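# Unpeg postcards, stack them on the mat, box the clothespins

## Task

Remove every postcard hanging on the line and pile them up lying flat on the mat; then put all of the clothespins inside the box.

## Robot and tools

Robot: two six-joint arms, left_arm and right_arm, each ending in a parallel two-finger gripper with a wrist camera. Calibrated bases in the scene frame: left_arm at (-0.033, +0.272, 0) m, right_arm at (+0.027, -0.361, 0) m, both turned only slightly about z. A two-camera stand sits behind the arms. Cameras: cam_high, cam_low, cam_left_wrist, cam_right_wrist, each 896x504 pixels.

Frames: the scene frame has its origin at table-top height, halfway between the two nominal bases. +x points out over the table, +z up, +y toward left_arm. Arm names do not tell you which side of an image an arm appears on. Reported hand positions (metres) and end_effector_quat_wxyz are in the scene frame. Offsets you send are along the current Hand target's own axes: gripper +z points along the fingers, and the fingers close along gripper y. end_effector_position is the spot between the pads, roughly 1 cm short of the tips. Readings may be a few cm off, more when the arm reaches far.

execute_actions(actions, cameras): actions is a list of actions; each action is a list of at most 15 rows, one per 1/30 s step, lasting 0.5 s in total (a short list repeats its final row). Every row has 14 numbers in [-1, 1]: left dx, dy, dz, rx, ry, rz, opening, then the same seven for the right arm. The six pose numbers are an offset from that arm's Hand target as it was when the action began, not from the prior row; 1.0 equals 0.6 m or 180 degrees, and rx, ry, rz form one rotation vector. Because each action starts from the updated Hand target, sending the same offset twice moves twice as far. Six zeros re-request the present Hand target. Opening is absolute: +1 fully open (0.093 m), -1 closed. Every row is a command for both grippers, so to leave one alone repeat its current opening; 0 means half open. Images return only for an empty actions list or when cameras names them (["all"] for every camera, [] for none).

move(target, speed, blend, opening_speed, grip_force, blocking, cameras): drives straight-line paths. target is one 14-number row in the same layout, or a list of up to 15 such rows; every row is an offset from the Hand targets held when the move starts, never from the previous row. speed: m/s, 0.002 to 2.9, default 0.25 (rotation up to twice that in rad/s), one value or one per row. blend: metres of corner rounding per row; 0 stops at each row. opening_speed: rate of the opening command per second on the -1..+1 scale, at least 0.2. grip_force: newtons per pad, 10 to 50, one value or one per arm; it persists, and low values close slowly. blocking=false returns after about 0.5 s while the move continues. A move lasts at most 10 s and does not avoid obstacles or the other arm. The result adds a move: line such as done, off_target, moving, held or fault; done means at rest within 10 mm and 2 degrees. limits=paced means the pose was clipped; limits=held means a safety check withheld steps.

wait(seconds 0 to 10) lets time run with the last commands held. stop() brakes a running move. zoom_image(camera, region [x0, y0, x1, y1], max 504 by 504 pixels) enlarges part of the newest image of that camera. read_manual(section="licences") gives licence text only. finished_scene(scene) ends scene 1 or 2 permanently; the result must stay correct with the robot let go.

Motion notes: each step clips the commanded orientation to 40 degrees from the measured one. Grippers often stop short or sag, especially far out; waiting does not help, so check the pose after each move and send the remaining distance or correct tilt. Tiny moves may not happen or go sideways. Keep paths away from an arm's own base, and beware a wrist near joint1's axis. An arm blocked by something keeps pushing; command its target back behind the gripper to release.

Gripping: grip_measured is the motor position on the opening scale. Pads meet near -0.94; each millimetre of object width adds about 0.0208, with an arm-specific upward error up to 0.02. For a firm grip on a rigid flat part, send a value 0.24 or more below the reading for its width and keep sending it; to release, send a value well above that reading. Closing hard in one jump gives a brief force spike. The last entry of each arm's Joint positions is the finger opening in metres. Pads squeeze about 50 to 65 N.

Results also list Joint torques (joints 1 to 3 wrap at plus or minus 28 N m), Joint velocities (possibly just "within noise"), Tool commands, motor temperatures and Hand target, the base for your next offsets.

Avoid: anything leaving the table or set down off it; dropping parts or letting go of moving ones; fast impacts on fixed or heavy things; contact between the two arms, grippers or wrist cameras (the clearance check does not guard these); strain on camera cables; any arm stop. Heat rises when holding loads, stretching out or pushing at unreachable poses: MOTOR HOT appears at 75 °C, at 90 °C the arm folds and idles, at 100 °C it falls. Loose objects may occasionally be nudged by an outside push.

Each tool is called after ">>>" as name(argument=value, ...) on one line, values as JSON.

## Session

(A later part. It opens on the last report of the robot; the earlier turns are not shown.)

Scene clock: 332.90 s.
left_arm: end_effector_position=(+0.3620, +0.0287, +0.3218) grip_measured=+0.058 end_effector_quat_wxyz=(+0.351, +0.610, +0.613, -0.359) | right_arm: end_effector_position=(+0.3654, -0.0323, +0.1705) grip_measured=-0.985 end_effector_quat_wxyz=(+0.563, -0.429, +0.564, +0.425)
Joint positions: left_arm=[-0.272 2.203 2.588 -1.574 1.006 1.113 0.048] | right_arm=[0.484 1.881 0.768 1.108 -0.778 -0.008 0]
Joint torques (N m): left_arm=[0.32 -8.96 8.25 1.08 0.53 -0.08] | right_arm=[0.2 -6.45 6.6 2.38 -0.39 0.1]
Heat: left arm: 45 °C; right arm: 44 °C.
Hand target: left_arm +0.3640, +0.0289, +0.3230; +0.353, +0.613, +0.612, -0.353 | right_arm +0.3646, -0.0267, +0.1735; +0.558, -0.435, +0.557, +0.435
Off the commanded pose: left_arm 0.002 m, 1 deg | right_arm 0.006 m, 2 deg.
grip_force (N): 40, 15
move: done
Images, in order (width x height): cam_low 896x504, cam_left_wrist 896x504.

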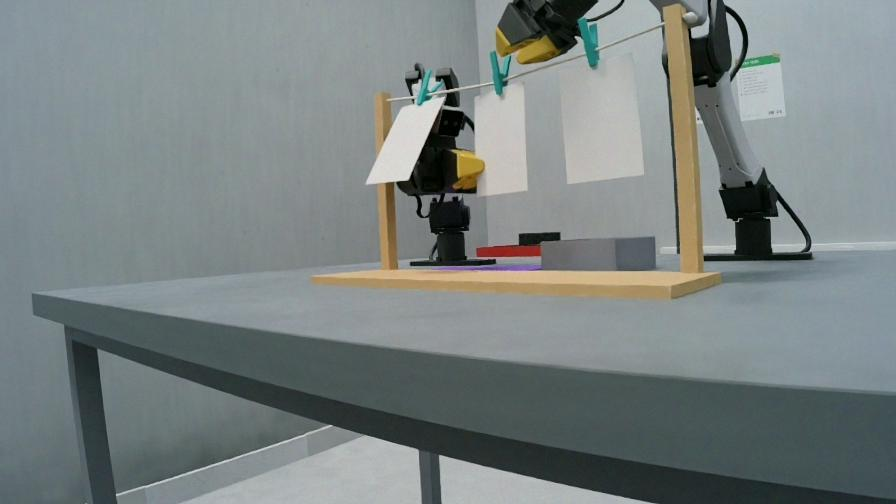

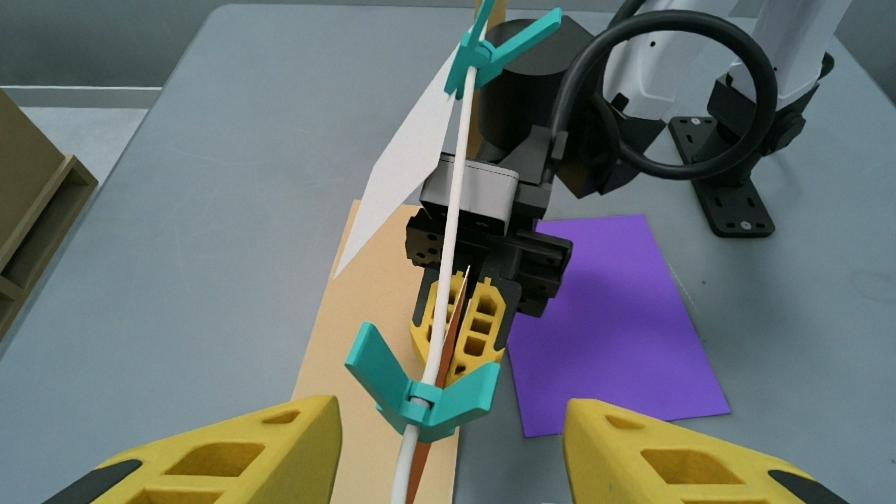

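>>> move(target=[-0.0166,0.0067,0.0187,0,0,0,0.06,0,0,0,0,0,0,-1], speed=0.06, cameras=["cam_left_wrist","cam_low"])

>>> zoom_image(camera="cam_low", region=[460, 0, 620, 100])

Scene clock: 371.07 s.
left_arm: end_effector_position=(+0.3667, +0.0151, +0.3273) grip_measured=+0.058 end_effector_quat_wxyz=(+0.359, +0.614, +0.607, -0.353) | right_arm: end_effector_position=(+0.3654, -0.0323, +0.1705) grip_measured=-0.985 end_effector_quat_wxyz=(+0.563, -0.429, +0.564, +0.425)
Joint positions: left_arm=[-0.301 2.258 2.703 -1.573 0.994 1.07 0.048] | right_arm=[0.484 1.881 0.768 1.108 -0.778 -0.008 0]
Joint torques (N m): left_arm=[0.18 -8.85 8.03 1.15 0.56 -0.18] | right_arm=[0.18 -6.43 6.6 2.37 -0.39 0.1]
Heat: left arm: 46 °C; right arm: 44 °C.
Hand target: left_arm +0.3680, +0.0142, +0.3259; +0.353, +0.613, +0.612, -0.353 | right_arm +0.3646, -0.0267, +0.1735; +0.558, -0.435, +0.557, +0.435
Off the commanded pose: left_arm 0.002 m, 1 deg | right_arm 0.006 m, 2 deg.
joint sent to its limit (left arm) — joint 4 (wrist pitch), lower limit. The joint targets still meet the commanded pose.
grip_force (N): 40, 15
move: done
Images, in order (width x height): cam_low 896x504, cam_left_wrist 896x504.

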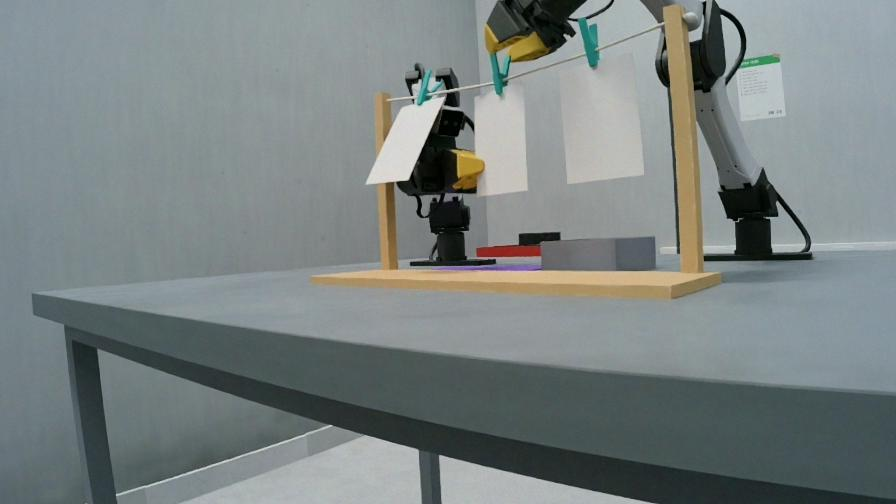

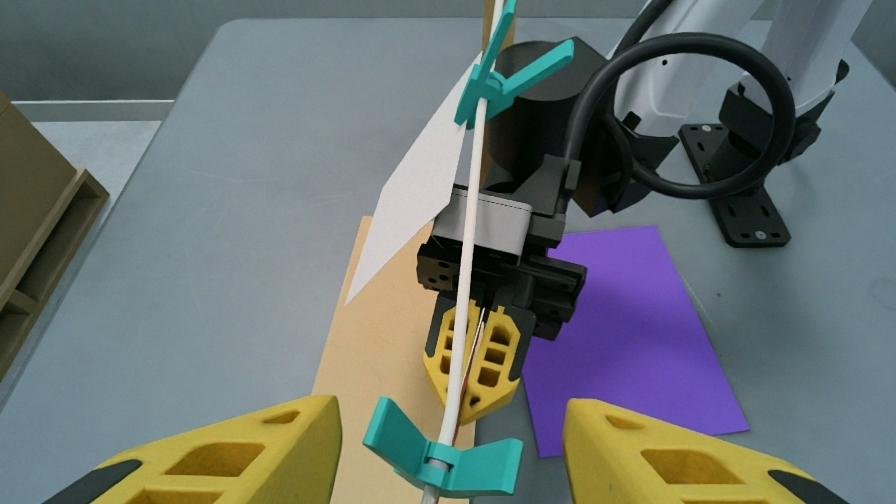

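Scaled by 3.150.

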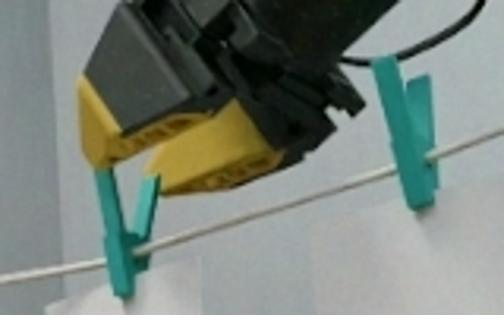

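>>> move(target=[0.0146,0,0.0113,0,0,0,0.06,0,0,0,0,0,0,-1], speed=0.06, cameras=["cam_left_wrist","cam_low"])

>>> zoom_image(camera="cam_low", region=[460, 0, 620, 100])

Scene clock: 394.00 s.
left_arm: end_effector_position=(+0.3740, +0.0134, +0.3020) grip_measured=+0.058 end_effector_quat_wxyz=(+0.342, +0.609, +0.618, -0.361) | right_arm: end_effector_position=(+0.3654, -0.0323, +0.1705) grip_measured=-0.985 end_effector_quat_wxyz=(+0.563, -0.429, +0.564, +0.425)
Joint positions: left_arm=[-0.301 2.239 2.562 -1.495 0.99 1.07 0.048] | right_arm=[0.484 1.881 0.768 1.108 -0.778 -0.008 0]
Joint torques (N m): left_arm=[-0.18 -13.09 5.6 1.21 0.66 -0.14] | right_arm=[0.18 -6.43 6.58 2.37 -0.39 0.1]
Heat: left arm: 47 °C; right arm: 44 °C.
Hand target: left_arm +0.3680, +0.0127, +0.3150; +0.353, +0.613, +0.612, -0.353 | right_arm +0.3646, -0.0267, +0.1735; +0.558, -0.435, +0.557, +0.435
Off the commanded pose: left_arm 0.014 m, 2 deg | right_arm 0.006 m, 2 deg.
grip_force (N): 40, 15
move: off_target (left_arm)
Images, in order (width x height): cam_low 896x504, cam_left_wrist 896x504.

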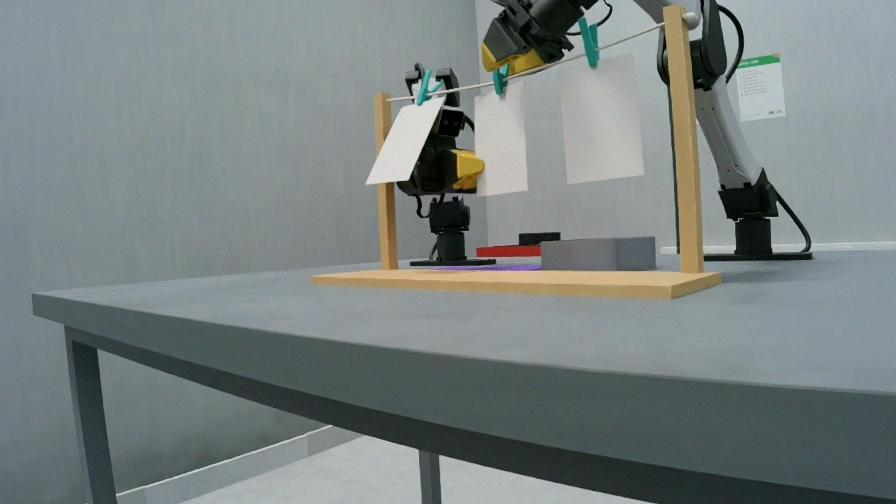

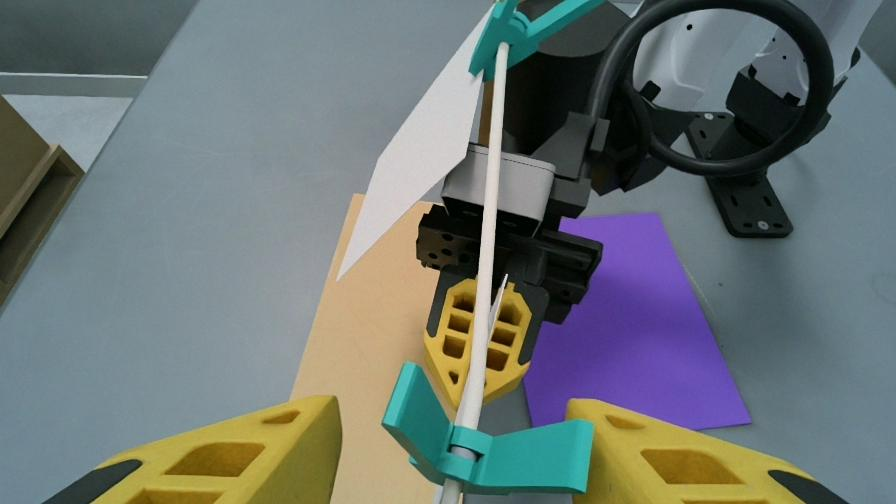

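Scaled by 3.150.

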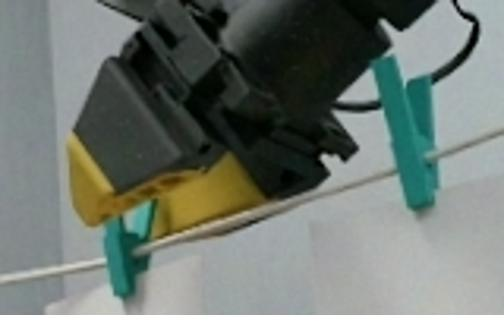

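>>> move(target=[0,0,0,0,0,0,0.06,0,0,0,0,0,0,-1], speed=0.06, cameras=["cam_left_wrist","cam_low"])

>>> zoom_image(camera="cam_low", region=[460, 0, 620, 100])

Scene clock: 405.73 s.
left_arm: end_effector_position=(+0.3742, +0.0133, +0.3021) grip_measured=+0.058 end_effector_quat_wxyz=(+0.342, +0.609, +0.618, -0.361) | right_arm: end_effector_position=(+0.3654, -0.0323, +0.1705) grip_measured=-0.985 end_effector_quat_wxyz=(+0.563, -0.429, +0.564, +0.425)
Joint positions: left_arm=[-0.301 2.239 2.562 -1.494 0.99 1.07 0.048] | right_arm=[0.484 1.881 0.768 1.108 -0.778 -0.008 0]
Joint torques (N m): left_arm=[-0.21 -12.88 5.76 1.25 0.57 -0.12] | right_arm=[0.18 -6.45 6.6 2.37 -0.39 0.1]
Motor temperatures (°C): left_arm=[31 51 47 40 29 29 30] | right_arm=[31 44 40 43 31 29 30]
Heat: left arm: 51 °C; right arm: 44 °C.
Hand target: left_arm +0.3680, +0.0127, +0.3150; +0.353, +0.613, +0.612, -0.353 | right_arm +0.3646, -0.0267, +0.1735; +0.558, -0.435, +0.557, +0.435
Off the commanded pose: left_arm 0.014 m, 2 deg | right_arm 0.006 m, 2 deg.
grip_force (N): 40, 15
move: off_target (left_arm)
Images, in order (width x height): cam_low 896x504, cam_left_wrist 896x504.

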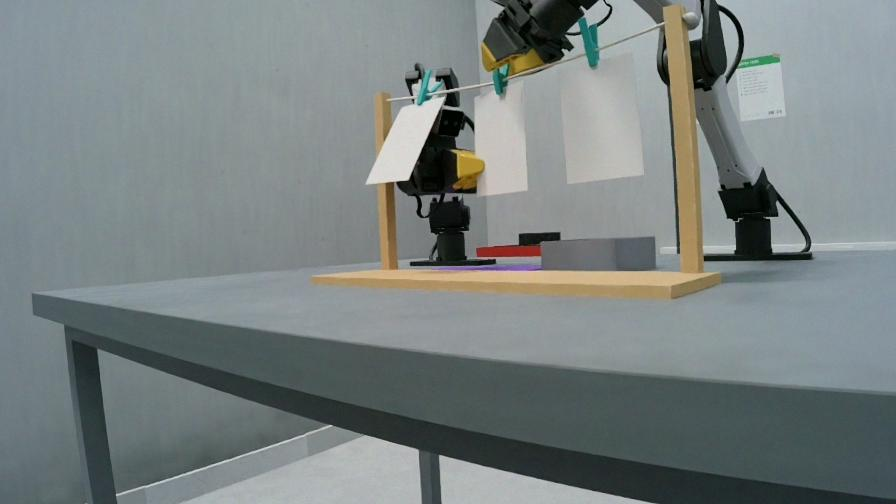

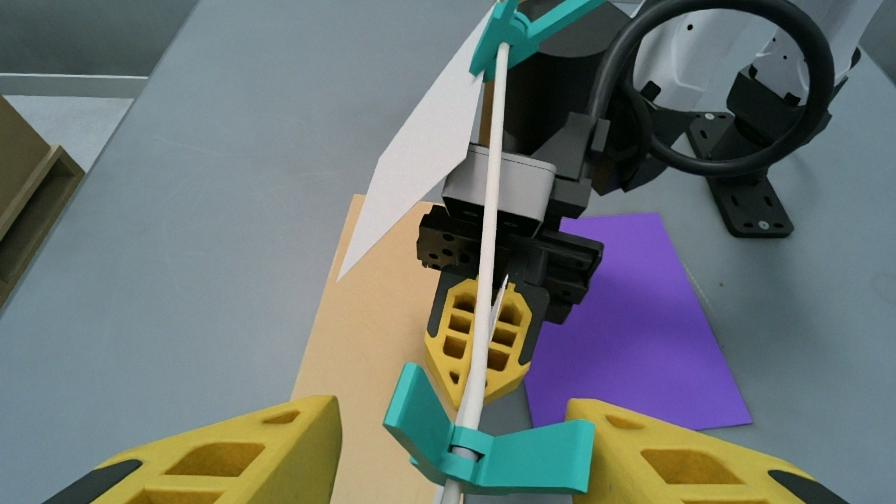

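Scaled by 3.150.

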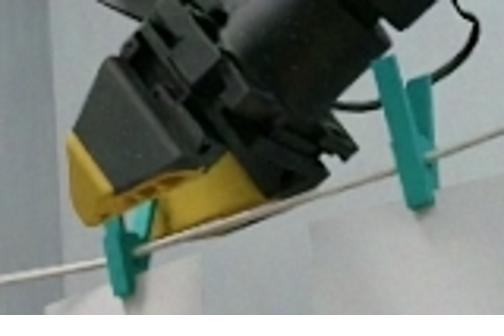

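>>> move(target=[-0.0188,-0.01,-0.0108,0,0,0,0.06,0,0,0,0,0,0,-1], speed=0.06, cameras=["cam_left_wrist","cam_low"])

>>> zoom_image(camera="cam_low", region=[460, 0, 620, 100])

Scene clock: 423.23 s.
left_arm: end_effector_position=(+0.3677, +0.0131, +0.3151) grip_measured=+0.058 end_effector_quat_wxyz=(+0.346, +0.610, +0.615, -0.359) | right_arm: end_effector_position=(+0.3654, -0.0323, +0.1705) grip_measured=-0.985 end_effector_quat_wxyz=(+0.563, -0.429, +0.564, +0.425)
Joint positions: left_arm=[-0.306 2.239 2.62 -1.535 0.99 1.061 0.048] | right_arm=[0.484 1.881 0.768 1.108 -0.778 -0.008 0]
Joint torques (N m): left_arm=[-0.06 -11.59 8.53 1.1 0.55 -0.18] | right_arm=[0.18 -6.45 6.6 2.37 -0.39 0.1]
Motor temperatures (°C): left_arm=[31 58 47 40 29 29 30] | right_arm=[31 44 40 43 31 29 30]
Heat: left arm: 58 °C; right arm: 44 °C.
Hand target: left_arm +0.3621, +0.0128, +0.3280; +0.354, +0.613, +0.612, -0.353 | right_arm +0.3646, -0.0267, +0.1735; +0.558, -0.435, +0.557, +0.435
Off the commanded pose: left_arm 0.014 m, 1 deg | right_arm 0.006 m, 2 deg.
grip_force (N): 40, 15
move: off_target (left_arm)
Images, in order (width x height): cam_low 896x504, cam_left_wrist 896x504.

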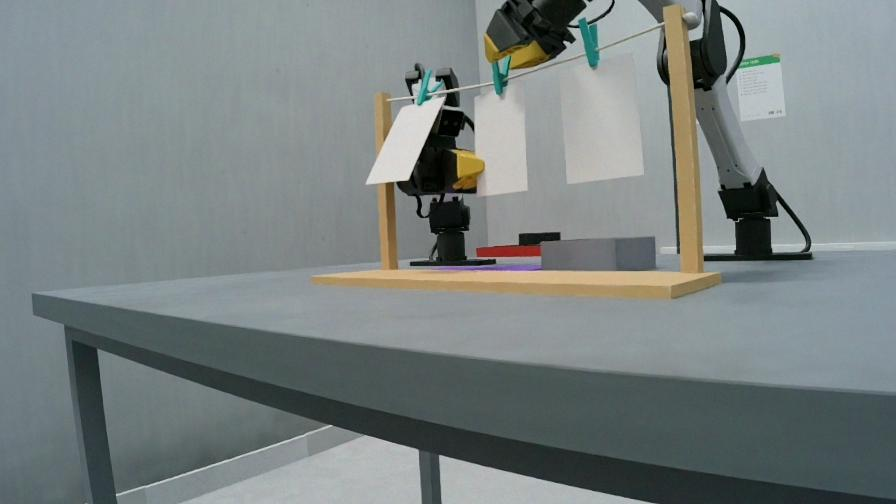

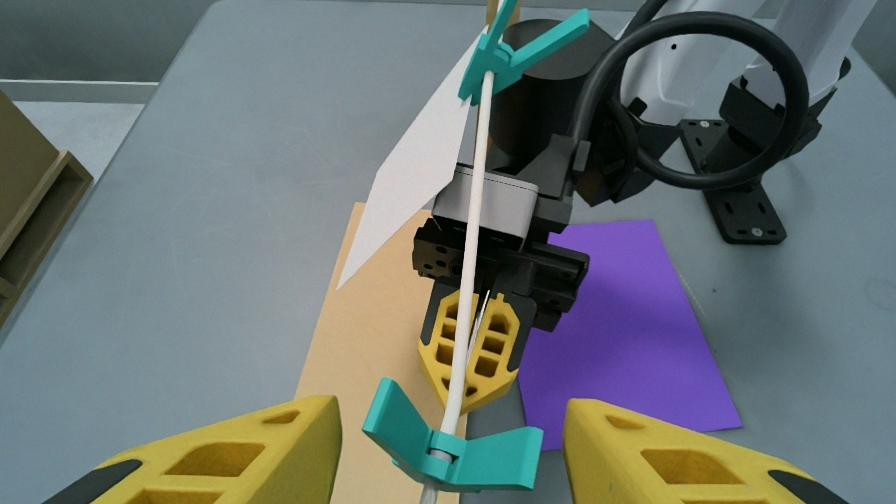

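Scaled by 3.150.

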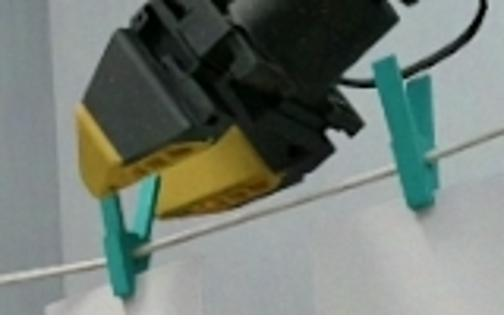

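>>> move(target=[0,0,0,0,0,0,-1,0,0,0,0,0,0,-1], opening_speed=1.0, cameras=["cam_left_wrist","cam_low"])

>>> zoom_image(camera="cam_low", region=[460, 0, 620, 100])

Scene clock: 432.30 s.
left_arm: end_effector_position=(+0.3675, +0.0131, +0.3150) grip_measured=-0.672 end_effector_quat_wxyz=(+0.345, +0.610, +0.616, -0.360) | right_arm: end_effector_position=(+0.3654, -0.0323, +0.1702) grip_measured=-0.985 end_effector_quat_wxyz=(+0.563, -0.429, +0.565, +0.425)
Joint positions: left_arm=[-0.306 2.239 2.62 -1.537 0.99 1.061 0.013] | right_arm=[0.484 1.881 0.768 1.106 -0.778 -0.008 0]
Joint torques (N m): left_arm=[-0.27 -11.6 8.5 1.07 0.57 -0.16] | right_arm=[0.18 -6.45 6.58 2.4 -0.39 0.1]
Motor temperatures (°C): left_arm=[31 58 47 39 29 29 30] | right_arm=[31 44 40 43 31 29 30]
Heat: left arm: 58 °C; right arm: 44 °C.
Hand target: left_arm +0.3621, +0.0128, +0.3280; +0.353, +0.613, +0.612, -0.353 | right_arm +0.3646, -0.0267, +0.1736; +0.558, -0.435, +0.557, +0.435
Off the commanded pose: left_arm 0.014 m, 1 deg | right_arm 0.007 m, 2 deg.
grip_force (N): 40, 15
move: off_target (left_arm)
Images, in order (width x height): cam_low 896x504, cam_left_wrist 896x504.

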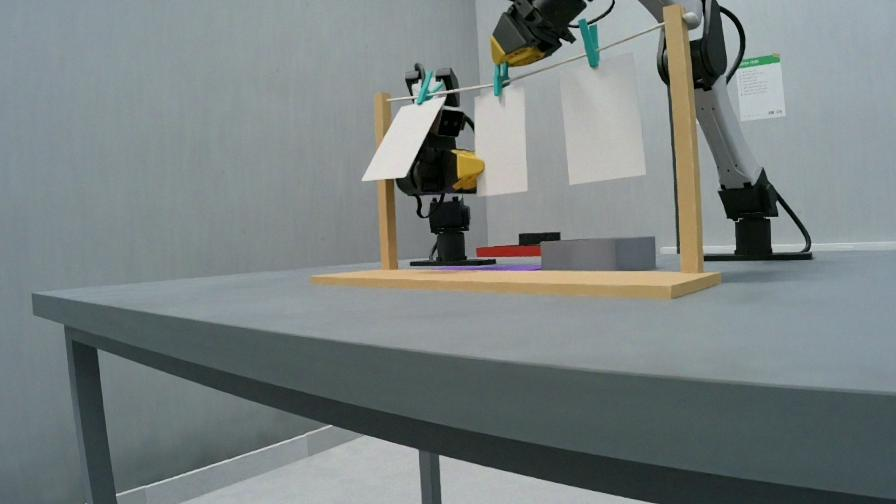

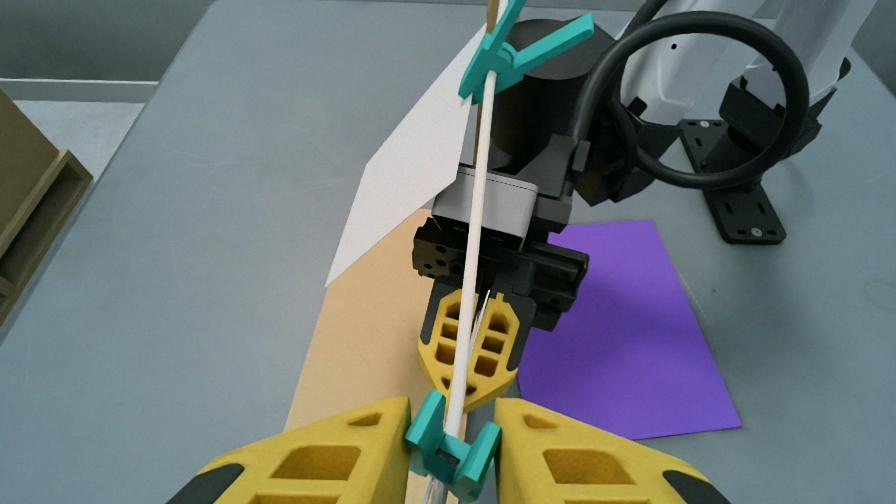

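Scaled by 3.150.

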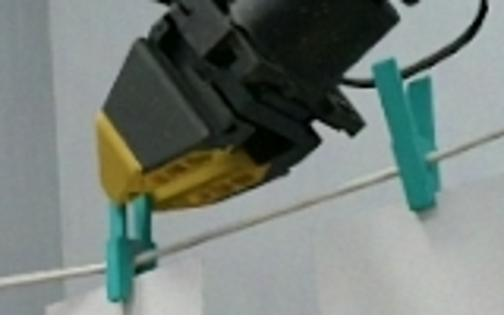

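>>> move(target=[-0.0794,0.0067,-0.0458,0,0,0,-1,0,0,0,0,0,0,-1], speed=0.08, cameras=["cam_left_wrist","cam_low"])

>>> zoom_image(camera="cam_low", region=[460, 0, 620, 100])

Scene clock: 443.43 s.
left_arm: end_effector_position=(+0.3683, +0.0130, +0.3704) grip_measured=-0.682 end_effector_quat_wxyz=(+0.397, +0.579, +0.621, -0.349) | right_arm: end_effector_position=(+0.3654, -0.0323, +0.1702) grip_measured=-0.985 end_effector_quat_wxyz=(+0.563, -0.429, +0.565, +0.425)
Joint positions: left_arm=[-0.306 2.256 2.846 -1.521 0.989 0.873 0.012] | right_arm=[0.484 1.881 0.768 1.106 -0.778 -0.008 0]
Joint torques (N m): left_arm=[0.35 -10.41 7.51 1.58 0.75 -0.25] | right_arm=[0.2 -6.43 6.6 2.4 -0.39 0.1]
Motor temperatures (°C): left_arm=[31 59 47 39 29 29 31] | right_arm=[31 44 40 43 31 29 30]
Heat: left arm: 59 °C; right arm: 44 °C.
Hand target: left_arm +0.3660, +0.0127, +0.3831; +0.354, +0.613, +0.612, -0.353 | right_arm +0.3646, -0.0267, +0.1736; +0.558, -0.435, +0.557, +0.435
Off the commanded pose: left_arm 0.013 m, 6 deg | right_arm 0.007 m, 2 deg.
elbow stopped short (left arm): the move would have taken joint 3 (elbow) straighter than the controller allows.
grip_force (N): 40, 15
move: off_target (left_arm)
Images, in order (width x height): cam_low 896x504, cam_left_wrist 896x504.

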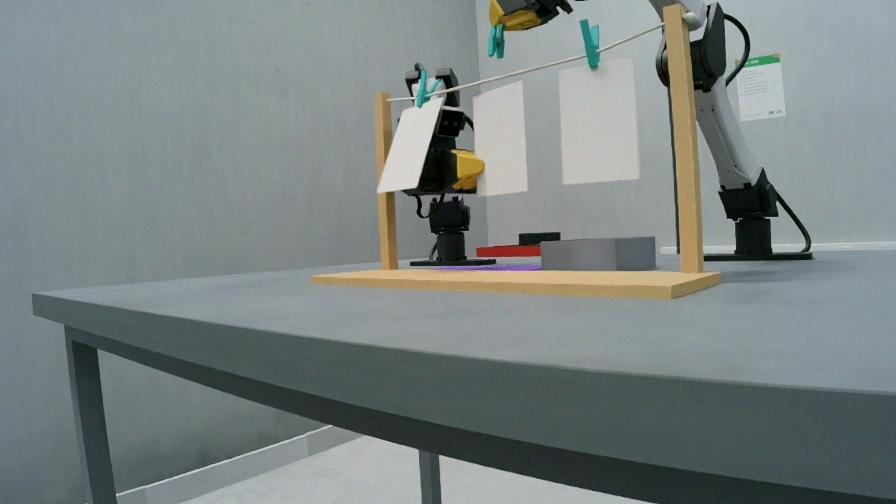

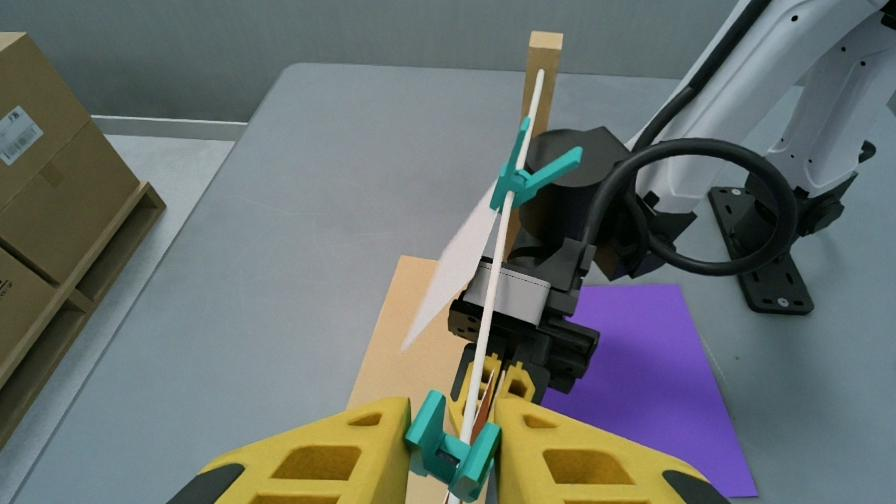

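Scaled by 3.150.

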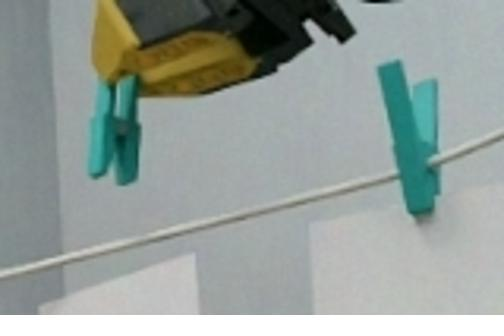

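>>> move(target=[[0.0293,-0.1767,-0.0742,-0.0577,0,-0.0333,-1,0,0,0,0,0,0,-1],[0.3203,-0.2517,0.0553,-0.1058,0,-0.0611,-1,0,0,0,0,0,0,-1]], speed=0.2, blend=[0.04,0], cameras=["cam_left_wrist","cam_high"])

Scene clock: 485.37 s.
left_arm: end_effector_position=(+0.2158, +0.0811, +0.1992) grip_measured=-0.682 end_effector_quat_wxyz=(+0.410, +0.487, +0.719, -0.281) | right_arm: end_effector_position=(+0.3654, -0.0323, +0.1702) grip_measured=-0.985 end_effector_quat_wxyz=(+0.563, -0.429, +0.565, +0.425)
Joint positions: left_arm=[-0.309 1.093 0.805 -0.481 0.755 0.58 0.012] | right_arm=[0.484 1.881 0.768 1.106 -0.778 -0.008 0]
Joint torques (N m): left_arm=[0.12 -3.55 7.31 1.94 0.4 -0.17] | right_arm=[0.18 -6.43 6.58 2.4 -0.39 0.1]
Motor temperatures (°C): left_arm=[31 57 46 40 29 29 32] | right_arm=[31 44 40 43 31 29 30]
Heat: left arm: 57 °C; right arm: 44 °C.
Hand target: left_arm +0.2153, +0.0804, +0.1998; +0.414, +0.485, +0.718, -0.279 | right_arm +0.3646, -0.0267, +0.1736; +0.558, -0.435, +0.557, +0.435
Off the commanded pose: left_arm 0.001 m, 1 deg | right_arm 0.007 m, 2 deg.
grip_force (N): 40, 15
move: done
Images, in order (width x height): cam_high 896x504, cam_left_wrist 896x504.

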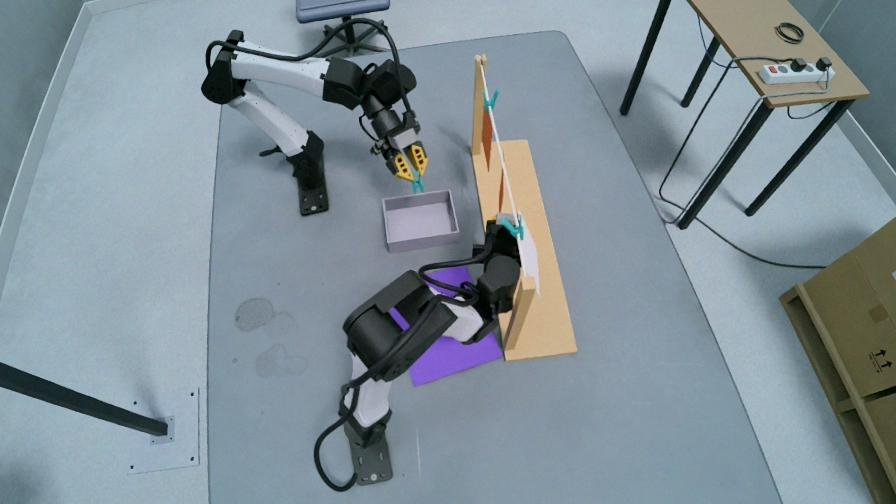

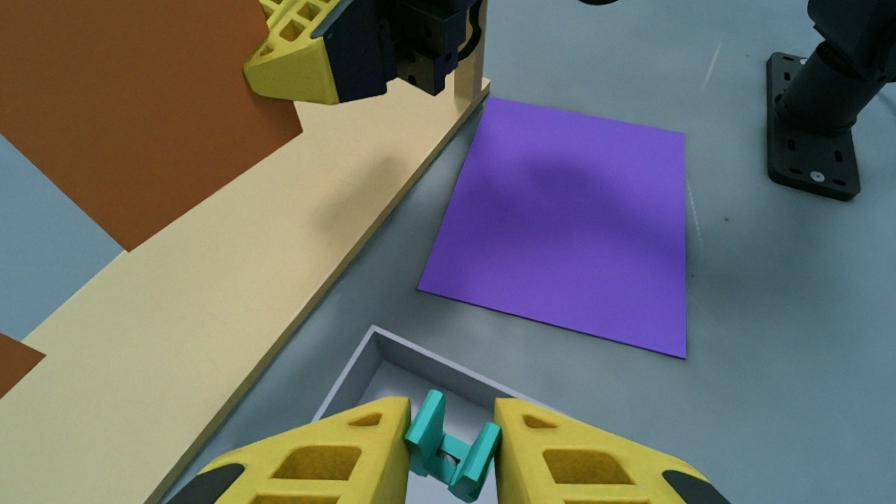

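>>> move(target=[[0.1804,0,0.1042,0,0,0,-1,0,0,0,0,0,0,-1],[0.1804,0,0.1042,0,0,0,-0.2,0,0,0,0,0,0,-1]], speed=0.12, opening_speed=0.8, cameras=["cam_left_wrist"])

Scene clock: 502.07 s.
left_arm: end_effector_position=(+0.2161, +0.0812, +0.0782) grip_measured=-0.202 end_effector_quat_wxyz=(+0.416, +0.487, +0.715, -0.278) | right_arm: end_effector_position=(+0.3654, -0.0323, +0.1702) grip_measured=-0.985 end_effector_quat_wxyz=(+0.563, -0.429, +0.565, +0.425)
Joint positions: left_arm=[-0.309 1.301 0.398 0.15 0.754 0.579 0.036] | right_arm=[0.484 1.881 0.768 1.106 -0.778 -0.008 0]
Joint torques (N m): left_arm=[-0.42 -2.63 6.04 2.04 0.36 -0.1] | right_arm=[0.18 -6.45 6.6 2.4 -0.39 0.1]
Motor temperatures (°C): left_arm=[31 49 47 43 29 29 32] | right_arm=[31 44 40 43 31 29 30]
Heat: left arm: 49 °C; right arm: 44 °C.
Hand target: left_arm +0.2154, +0.0805, +0.0749; +0.415, +0.485, +0.718, -0.279 | right_arm +0.3646, -0.0267, +0.1736; +0.558, -0.435, +0.557, +0.435
Off the commanded pose: left_arm 0.004 m, 0 deg | right_arm 0.007 m, 2 deg.
grip_force (N): 40, 15
move: done
Images, in order (width x height): cam_left_wrist 896x504.

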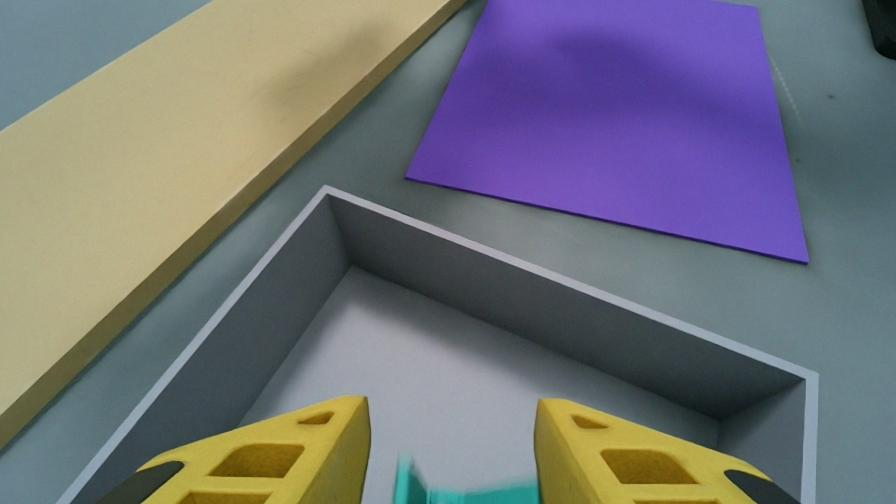

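>>> move(target=[[-0.1732,0,-0.1,0,0,0,-0.2,0,0,0,0,0,0,-1],[-0.3227,0.0323,-0.358,0,0,0,-0.2,0,0,0,0,0,0,-1]], speed=0.18, blend=[0.03,0], cameras=["all"])

Scene clock: 520.67 s.
left_arm: end_effector_position=(+0.1986, +0.1697, +0.3440) grip_measured=-0.202 end_effector_quat_wxyz=(+0.406, +0.478, +0.726, -0.283) | right_arm: end_effector_position=(+0.3654, -0.0323, +0.1702) grip_measured=-0.985 end_effector_quat_wxyz=(+0.563, -0.429, +0.565, +0.425)
Joint positions: left_arm=[0.147 1.277 1.596 -1.565 1.002 1.165 0.036] | right_arm=[0.484 1.881 0.768 1.106 -0.778 -0.008 0]
Joint torques (N m): left_arm=[0.61 -1.81 8.73 0.9 0.79 0.14] | right_arm=[0.2 -6.45 6.6 2.4 -0.39 0.1]
Heat: left arm: 47 °C; right arm: 44 °C.
Hand target: left_arm +0.1996, +0.1701, +0.3500; +0.414, +0.485, +0.718, -0.279 | right_arm +0.3646, -0.0267, +0.1736; +0.558, -0.435, +0.557, +0.435
Off the commanded pose: left_arm 0.006 m, 2 deg | right_arm 0.007 m, 2 deg.
grip_force (N): 40, 15
move: done

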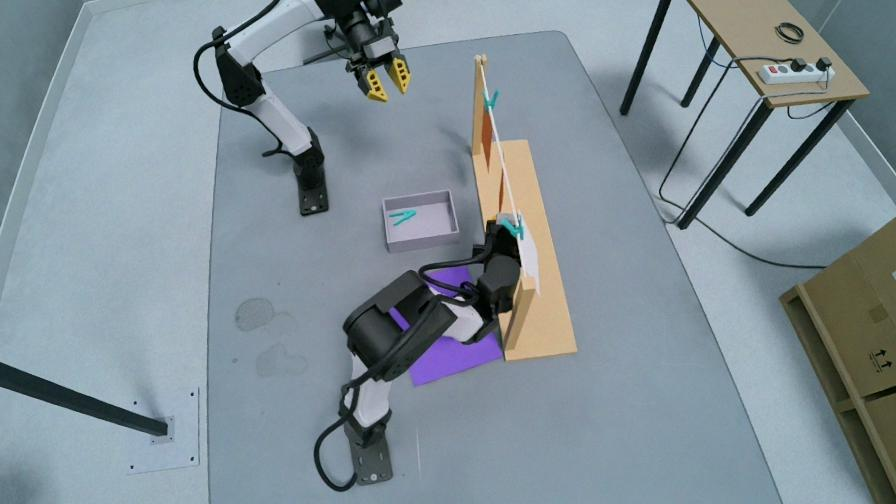

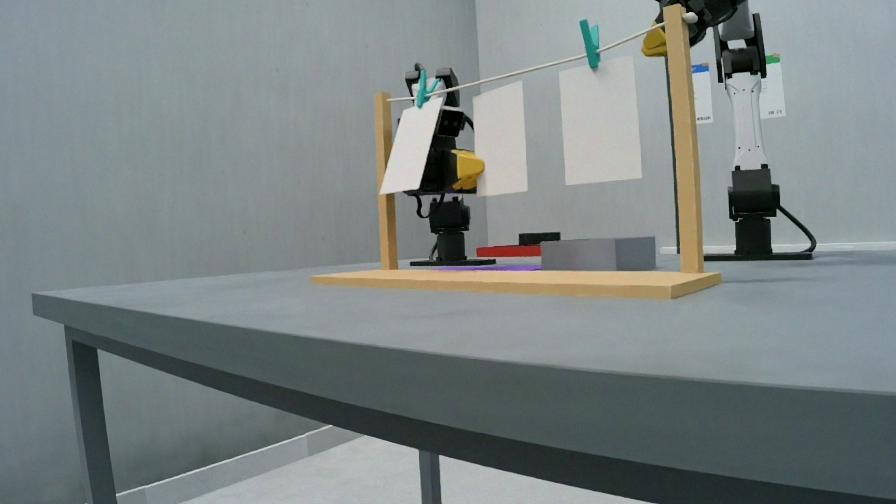

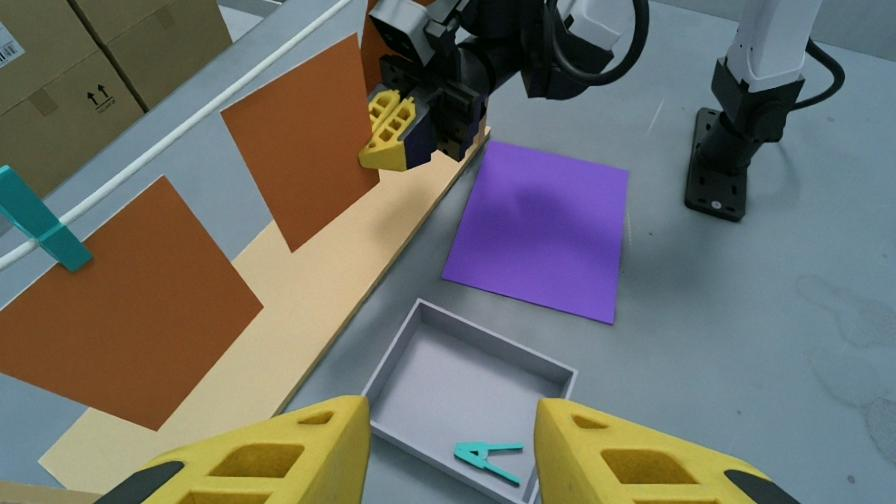

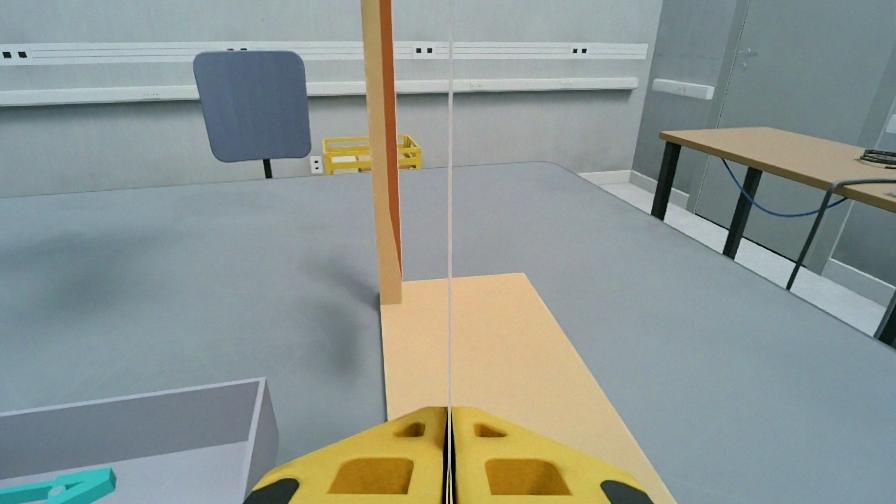

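>>> move(target=[[0,0,0,0,0,0,-0.2,0.006,0.1315,-0.1243,0,0,0,-1],[0,0,0,0,0,0,-0.2,-0.0607,0.2245,-0.2333,0.0022,0.0627,0.242,-1]], speed=0.15, blend=[0.02,0], cameras=["cam_high","cam_right_wrist","cam_low"])

Scene clock: 582.87 s.
left_arm: end_effector_position=(+0.1985, +0.1697, +0.3439) grip_measured=-0.202 end_effector_quat_wxyz=(+0.406, +0.478, +0.725, -0.283) | right_arm: end_effector_position=(+0.1972, -0.1305, +0.1932) grip_measured=-0.985 end_effector_quat_wxyz=(+0.286, -0.226, +0.744, +0.560)
Joint positions: left_arm=[0.147 1.277 1.596 -1.566 1.002 1.166 0.036] | right_arm=[0.418 0.824 0.369 0.107 -0.912 0.525 0]
Joint torques (N m): left_arm=[0.87 -1.85 8.68 0.93 0.71 0.2] | right_arm=[-0.96 -1.48 8.83 2.5 -0.42 -0.06]
Motor temperatures (°C): left_arm=[31 39 51 39 30 29 31] | right_arm=[31 44 40 44 31 29 30]
Heat: left arm: 51 °C; right arm: 44 °C.
Hand target: left_arm +0.1997, +0.1701, +0.3500; +0.415, +0.485, +0.718, -0.279 | right_arm +0.1999, -0.1298, +0.2100; +0.302, -0.236, +0.731, +0.565
Off the commanded pose: left_arm 0.006 m, 2 deg | right_arm 0.017 m, 3 deg.
grip_force (N): 40, 15
move: off_target (right_arm)
Images, in order (width x height): cam_high 896x504, cam_low 896x504, cam_right_wrist 896x504.

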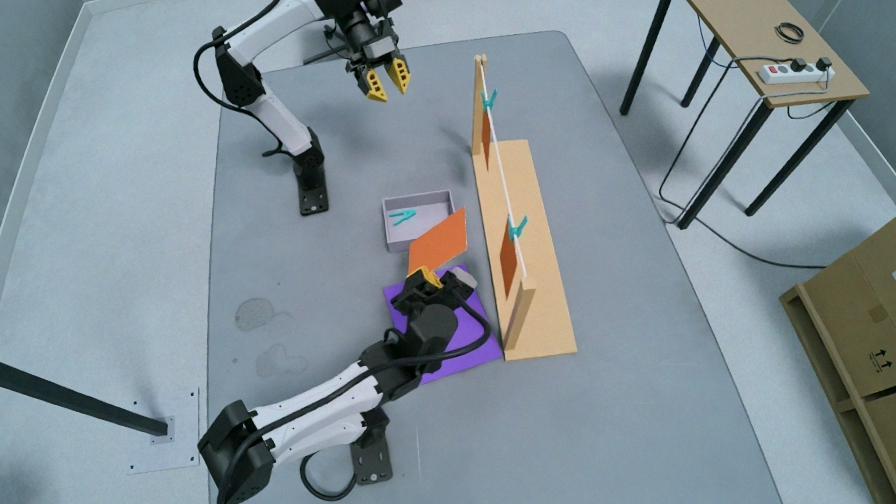

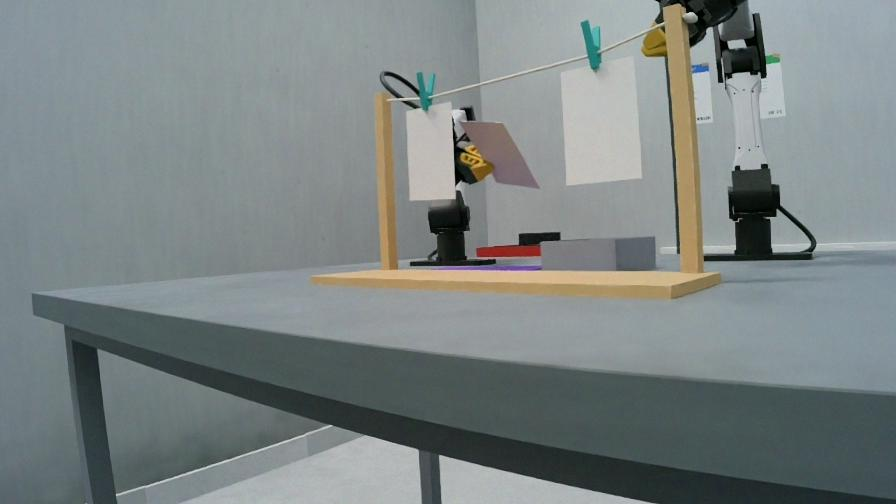

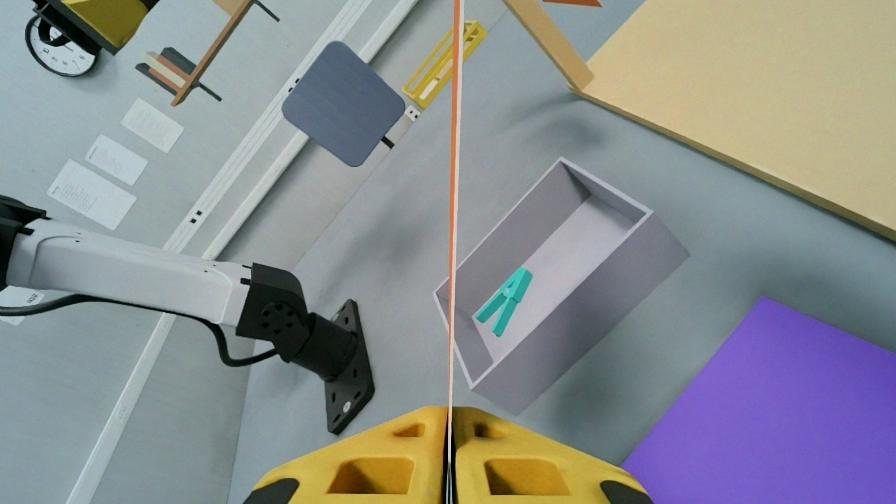

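>>> move(target=[0,0,0,0,0,0,-0.2,0.1042,-0.081,-0.0685,-0.0067,0.0831,0.237,-1], speed=0.12, cameras=["cam_high","cam_right_wrist","cam_low"])

Scene clock: 620.37 s.
left_arm: end_effector_position=(+0.1985, +0.1697, +0.3439) grip_measured=-0.202 end_effector_quat_wxyz=(+0.406, +0.478, +0.725, -0.283) | right_arm: end_effector_position=(+0.1755, -0.1822, +0.1312) grip_measured=-0.985 end_effector_quat_wxyz=(-0.032, -0.019, +0.799, +0.601)
Joint positions: left_arm=[0.147 1.277 1.596 -1.566 1.002 1.166 0.036] | right_arm=[0.075 1.207 0.52 -0.775 -1.29 0.143 0]
Joint torques (N m): left_arm=[0.76 -1.98 8.46 0.94 0.73 0.24] | right_arm=[-0.98 -1.65 7.01 0.68 -0.98 -0.2]
Heat: left arm: 52 °C; right arm: 45 °C.
Hand target: left_arm +0.1997, +0.1701, +0.3500; +0.415, +0.485, +0.718, -0.279 | right_arm +0.1819, -0.1820, +0.1398; -0.021, -0.027, +0.793, +0.608
Off the commanded pose: left_arm 0.006 m, 2 deg | right_arm 0.011 m, 2 deg.
grip_force (N): 40, 15
move: off_target (right_arm)
Images, in order (width x height): cam_high 896x504, cam_low 896x504, cam_right_wrist 896x504.

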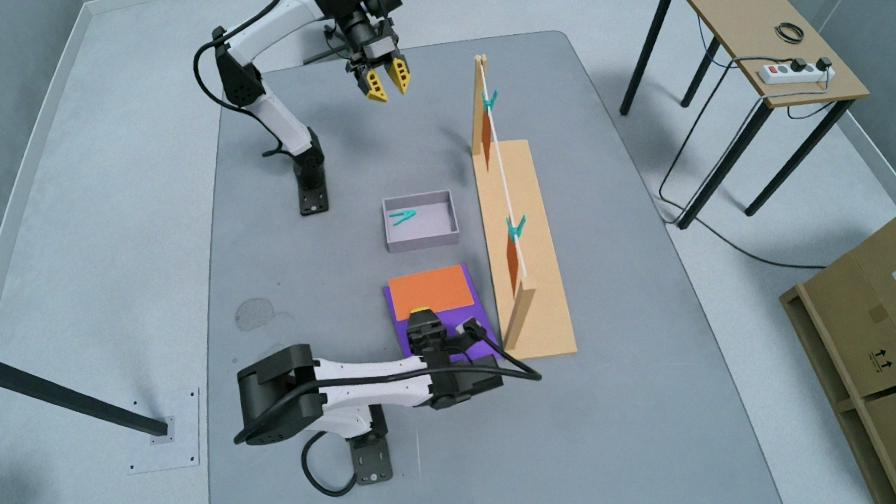

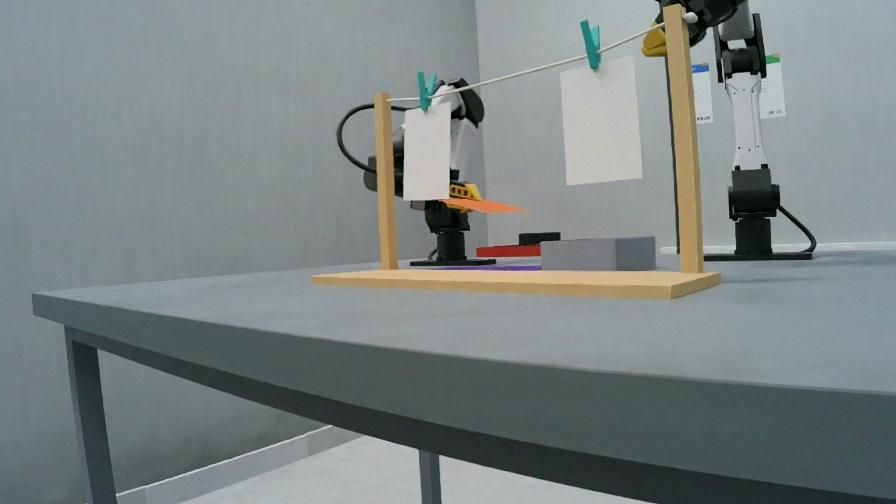

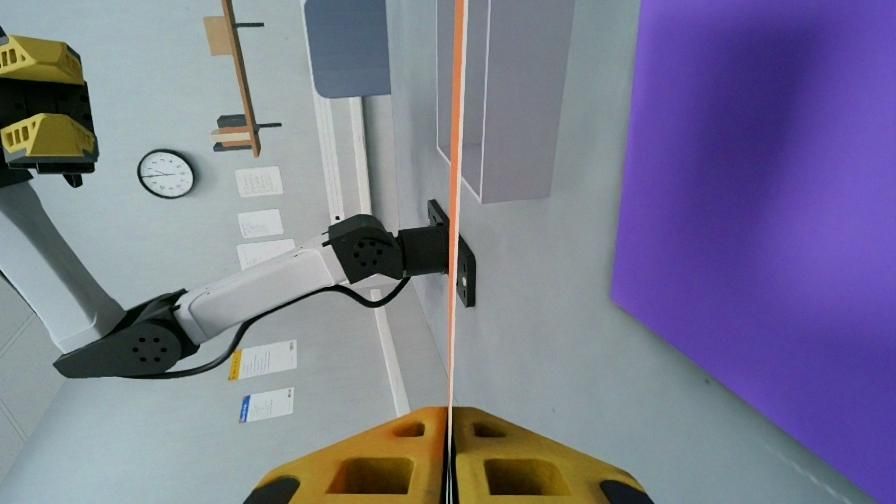

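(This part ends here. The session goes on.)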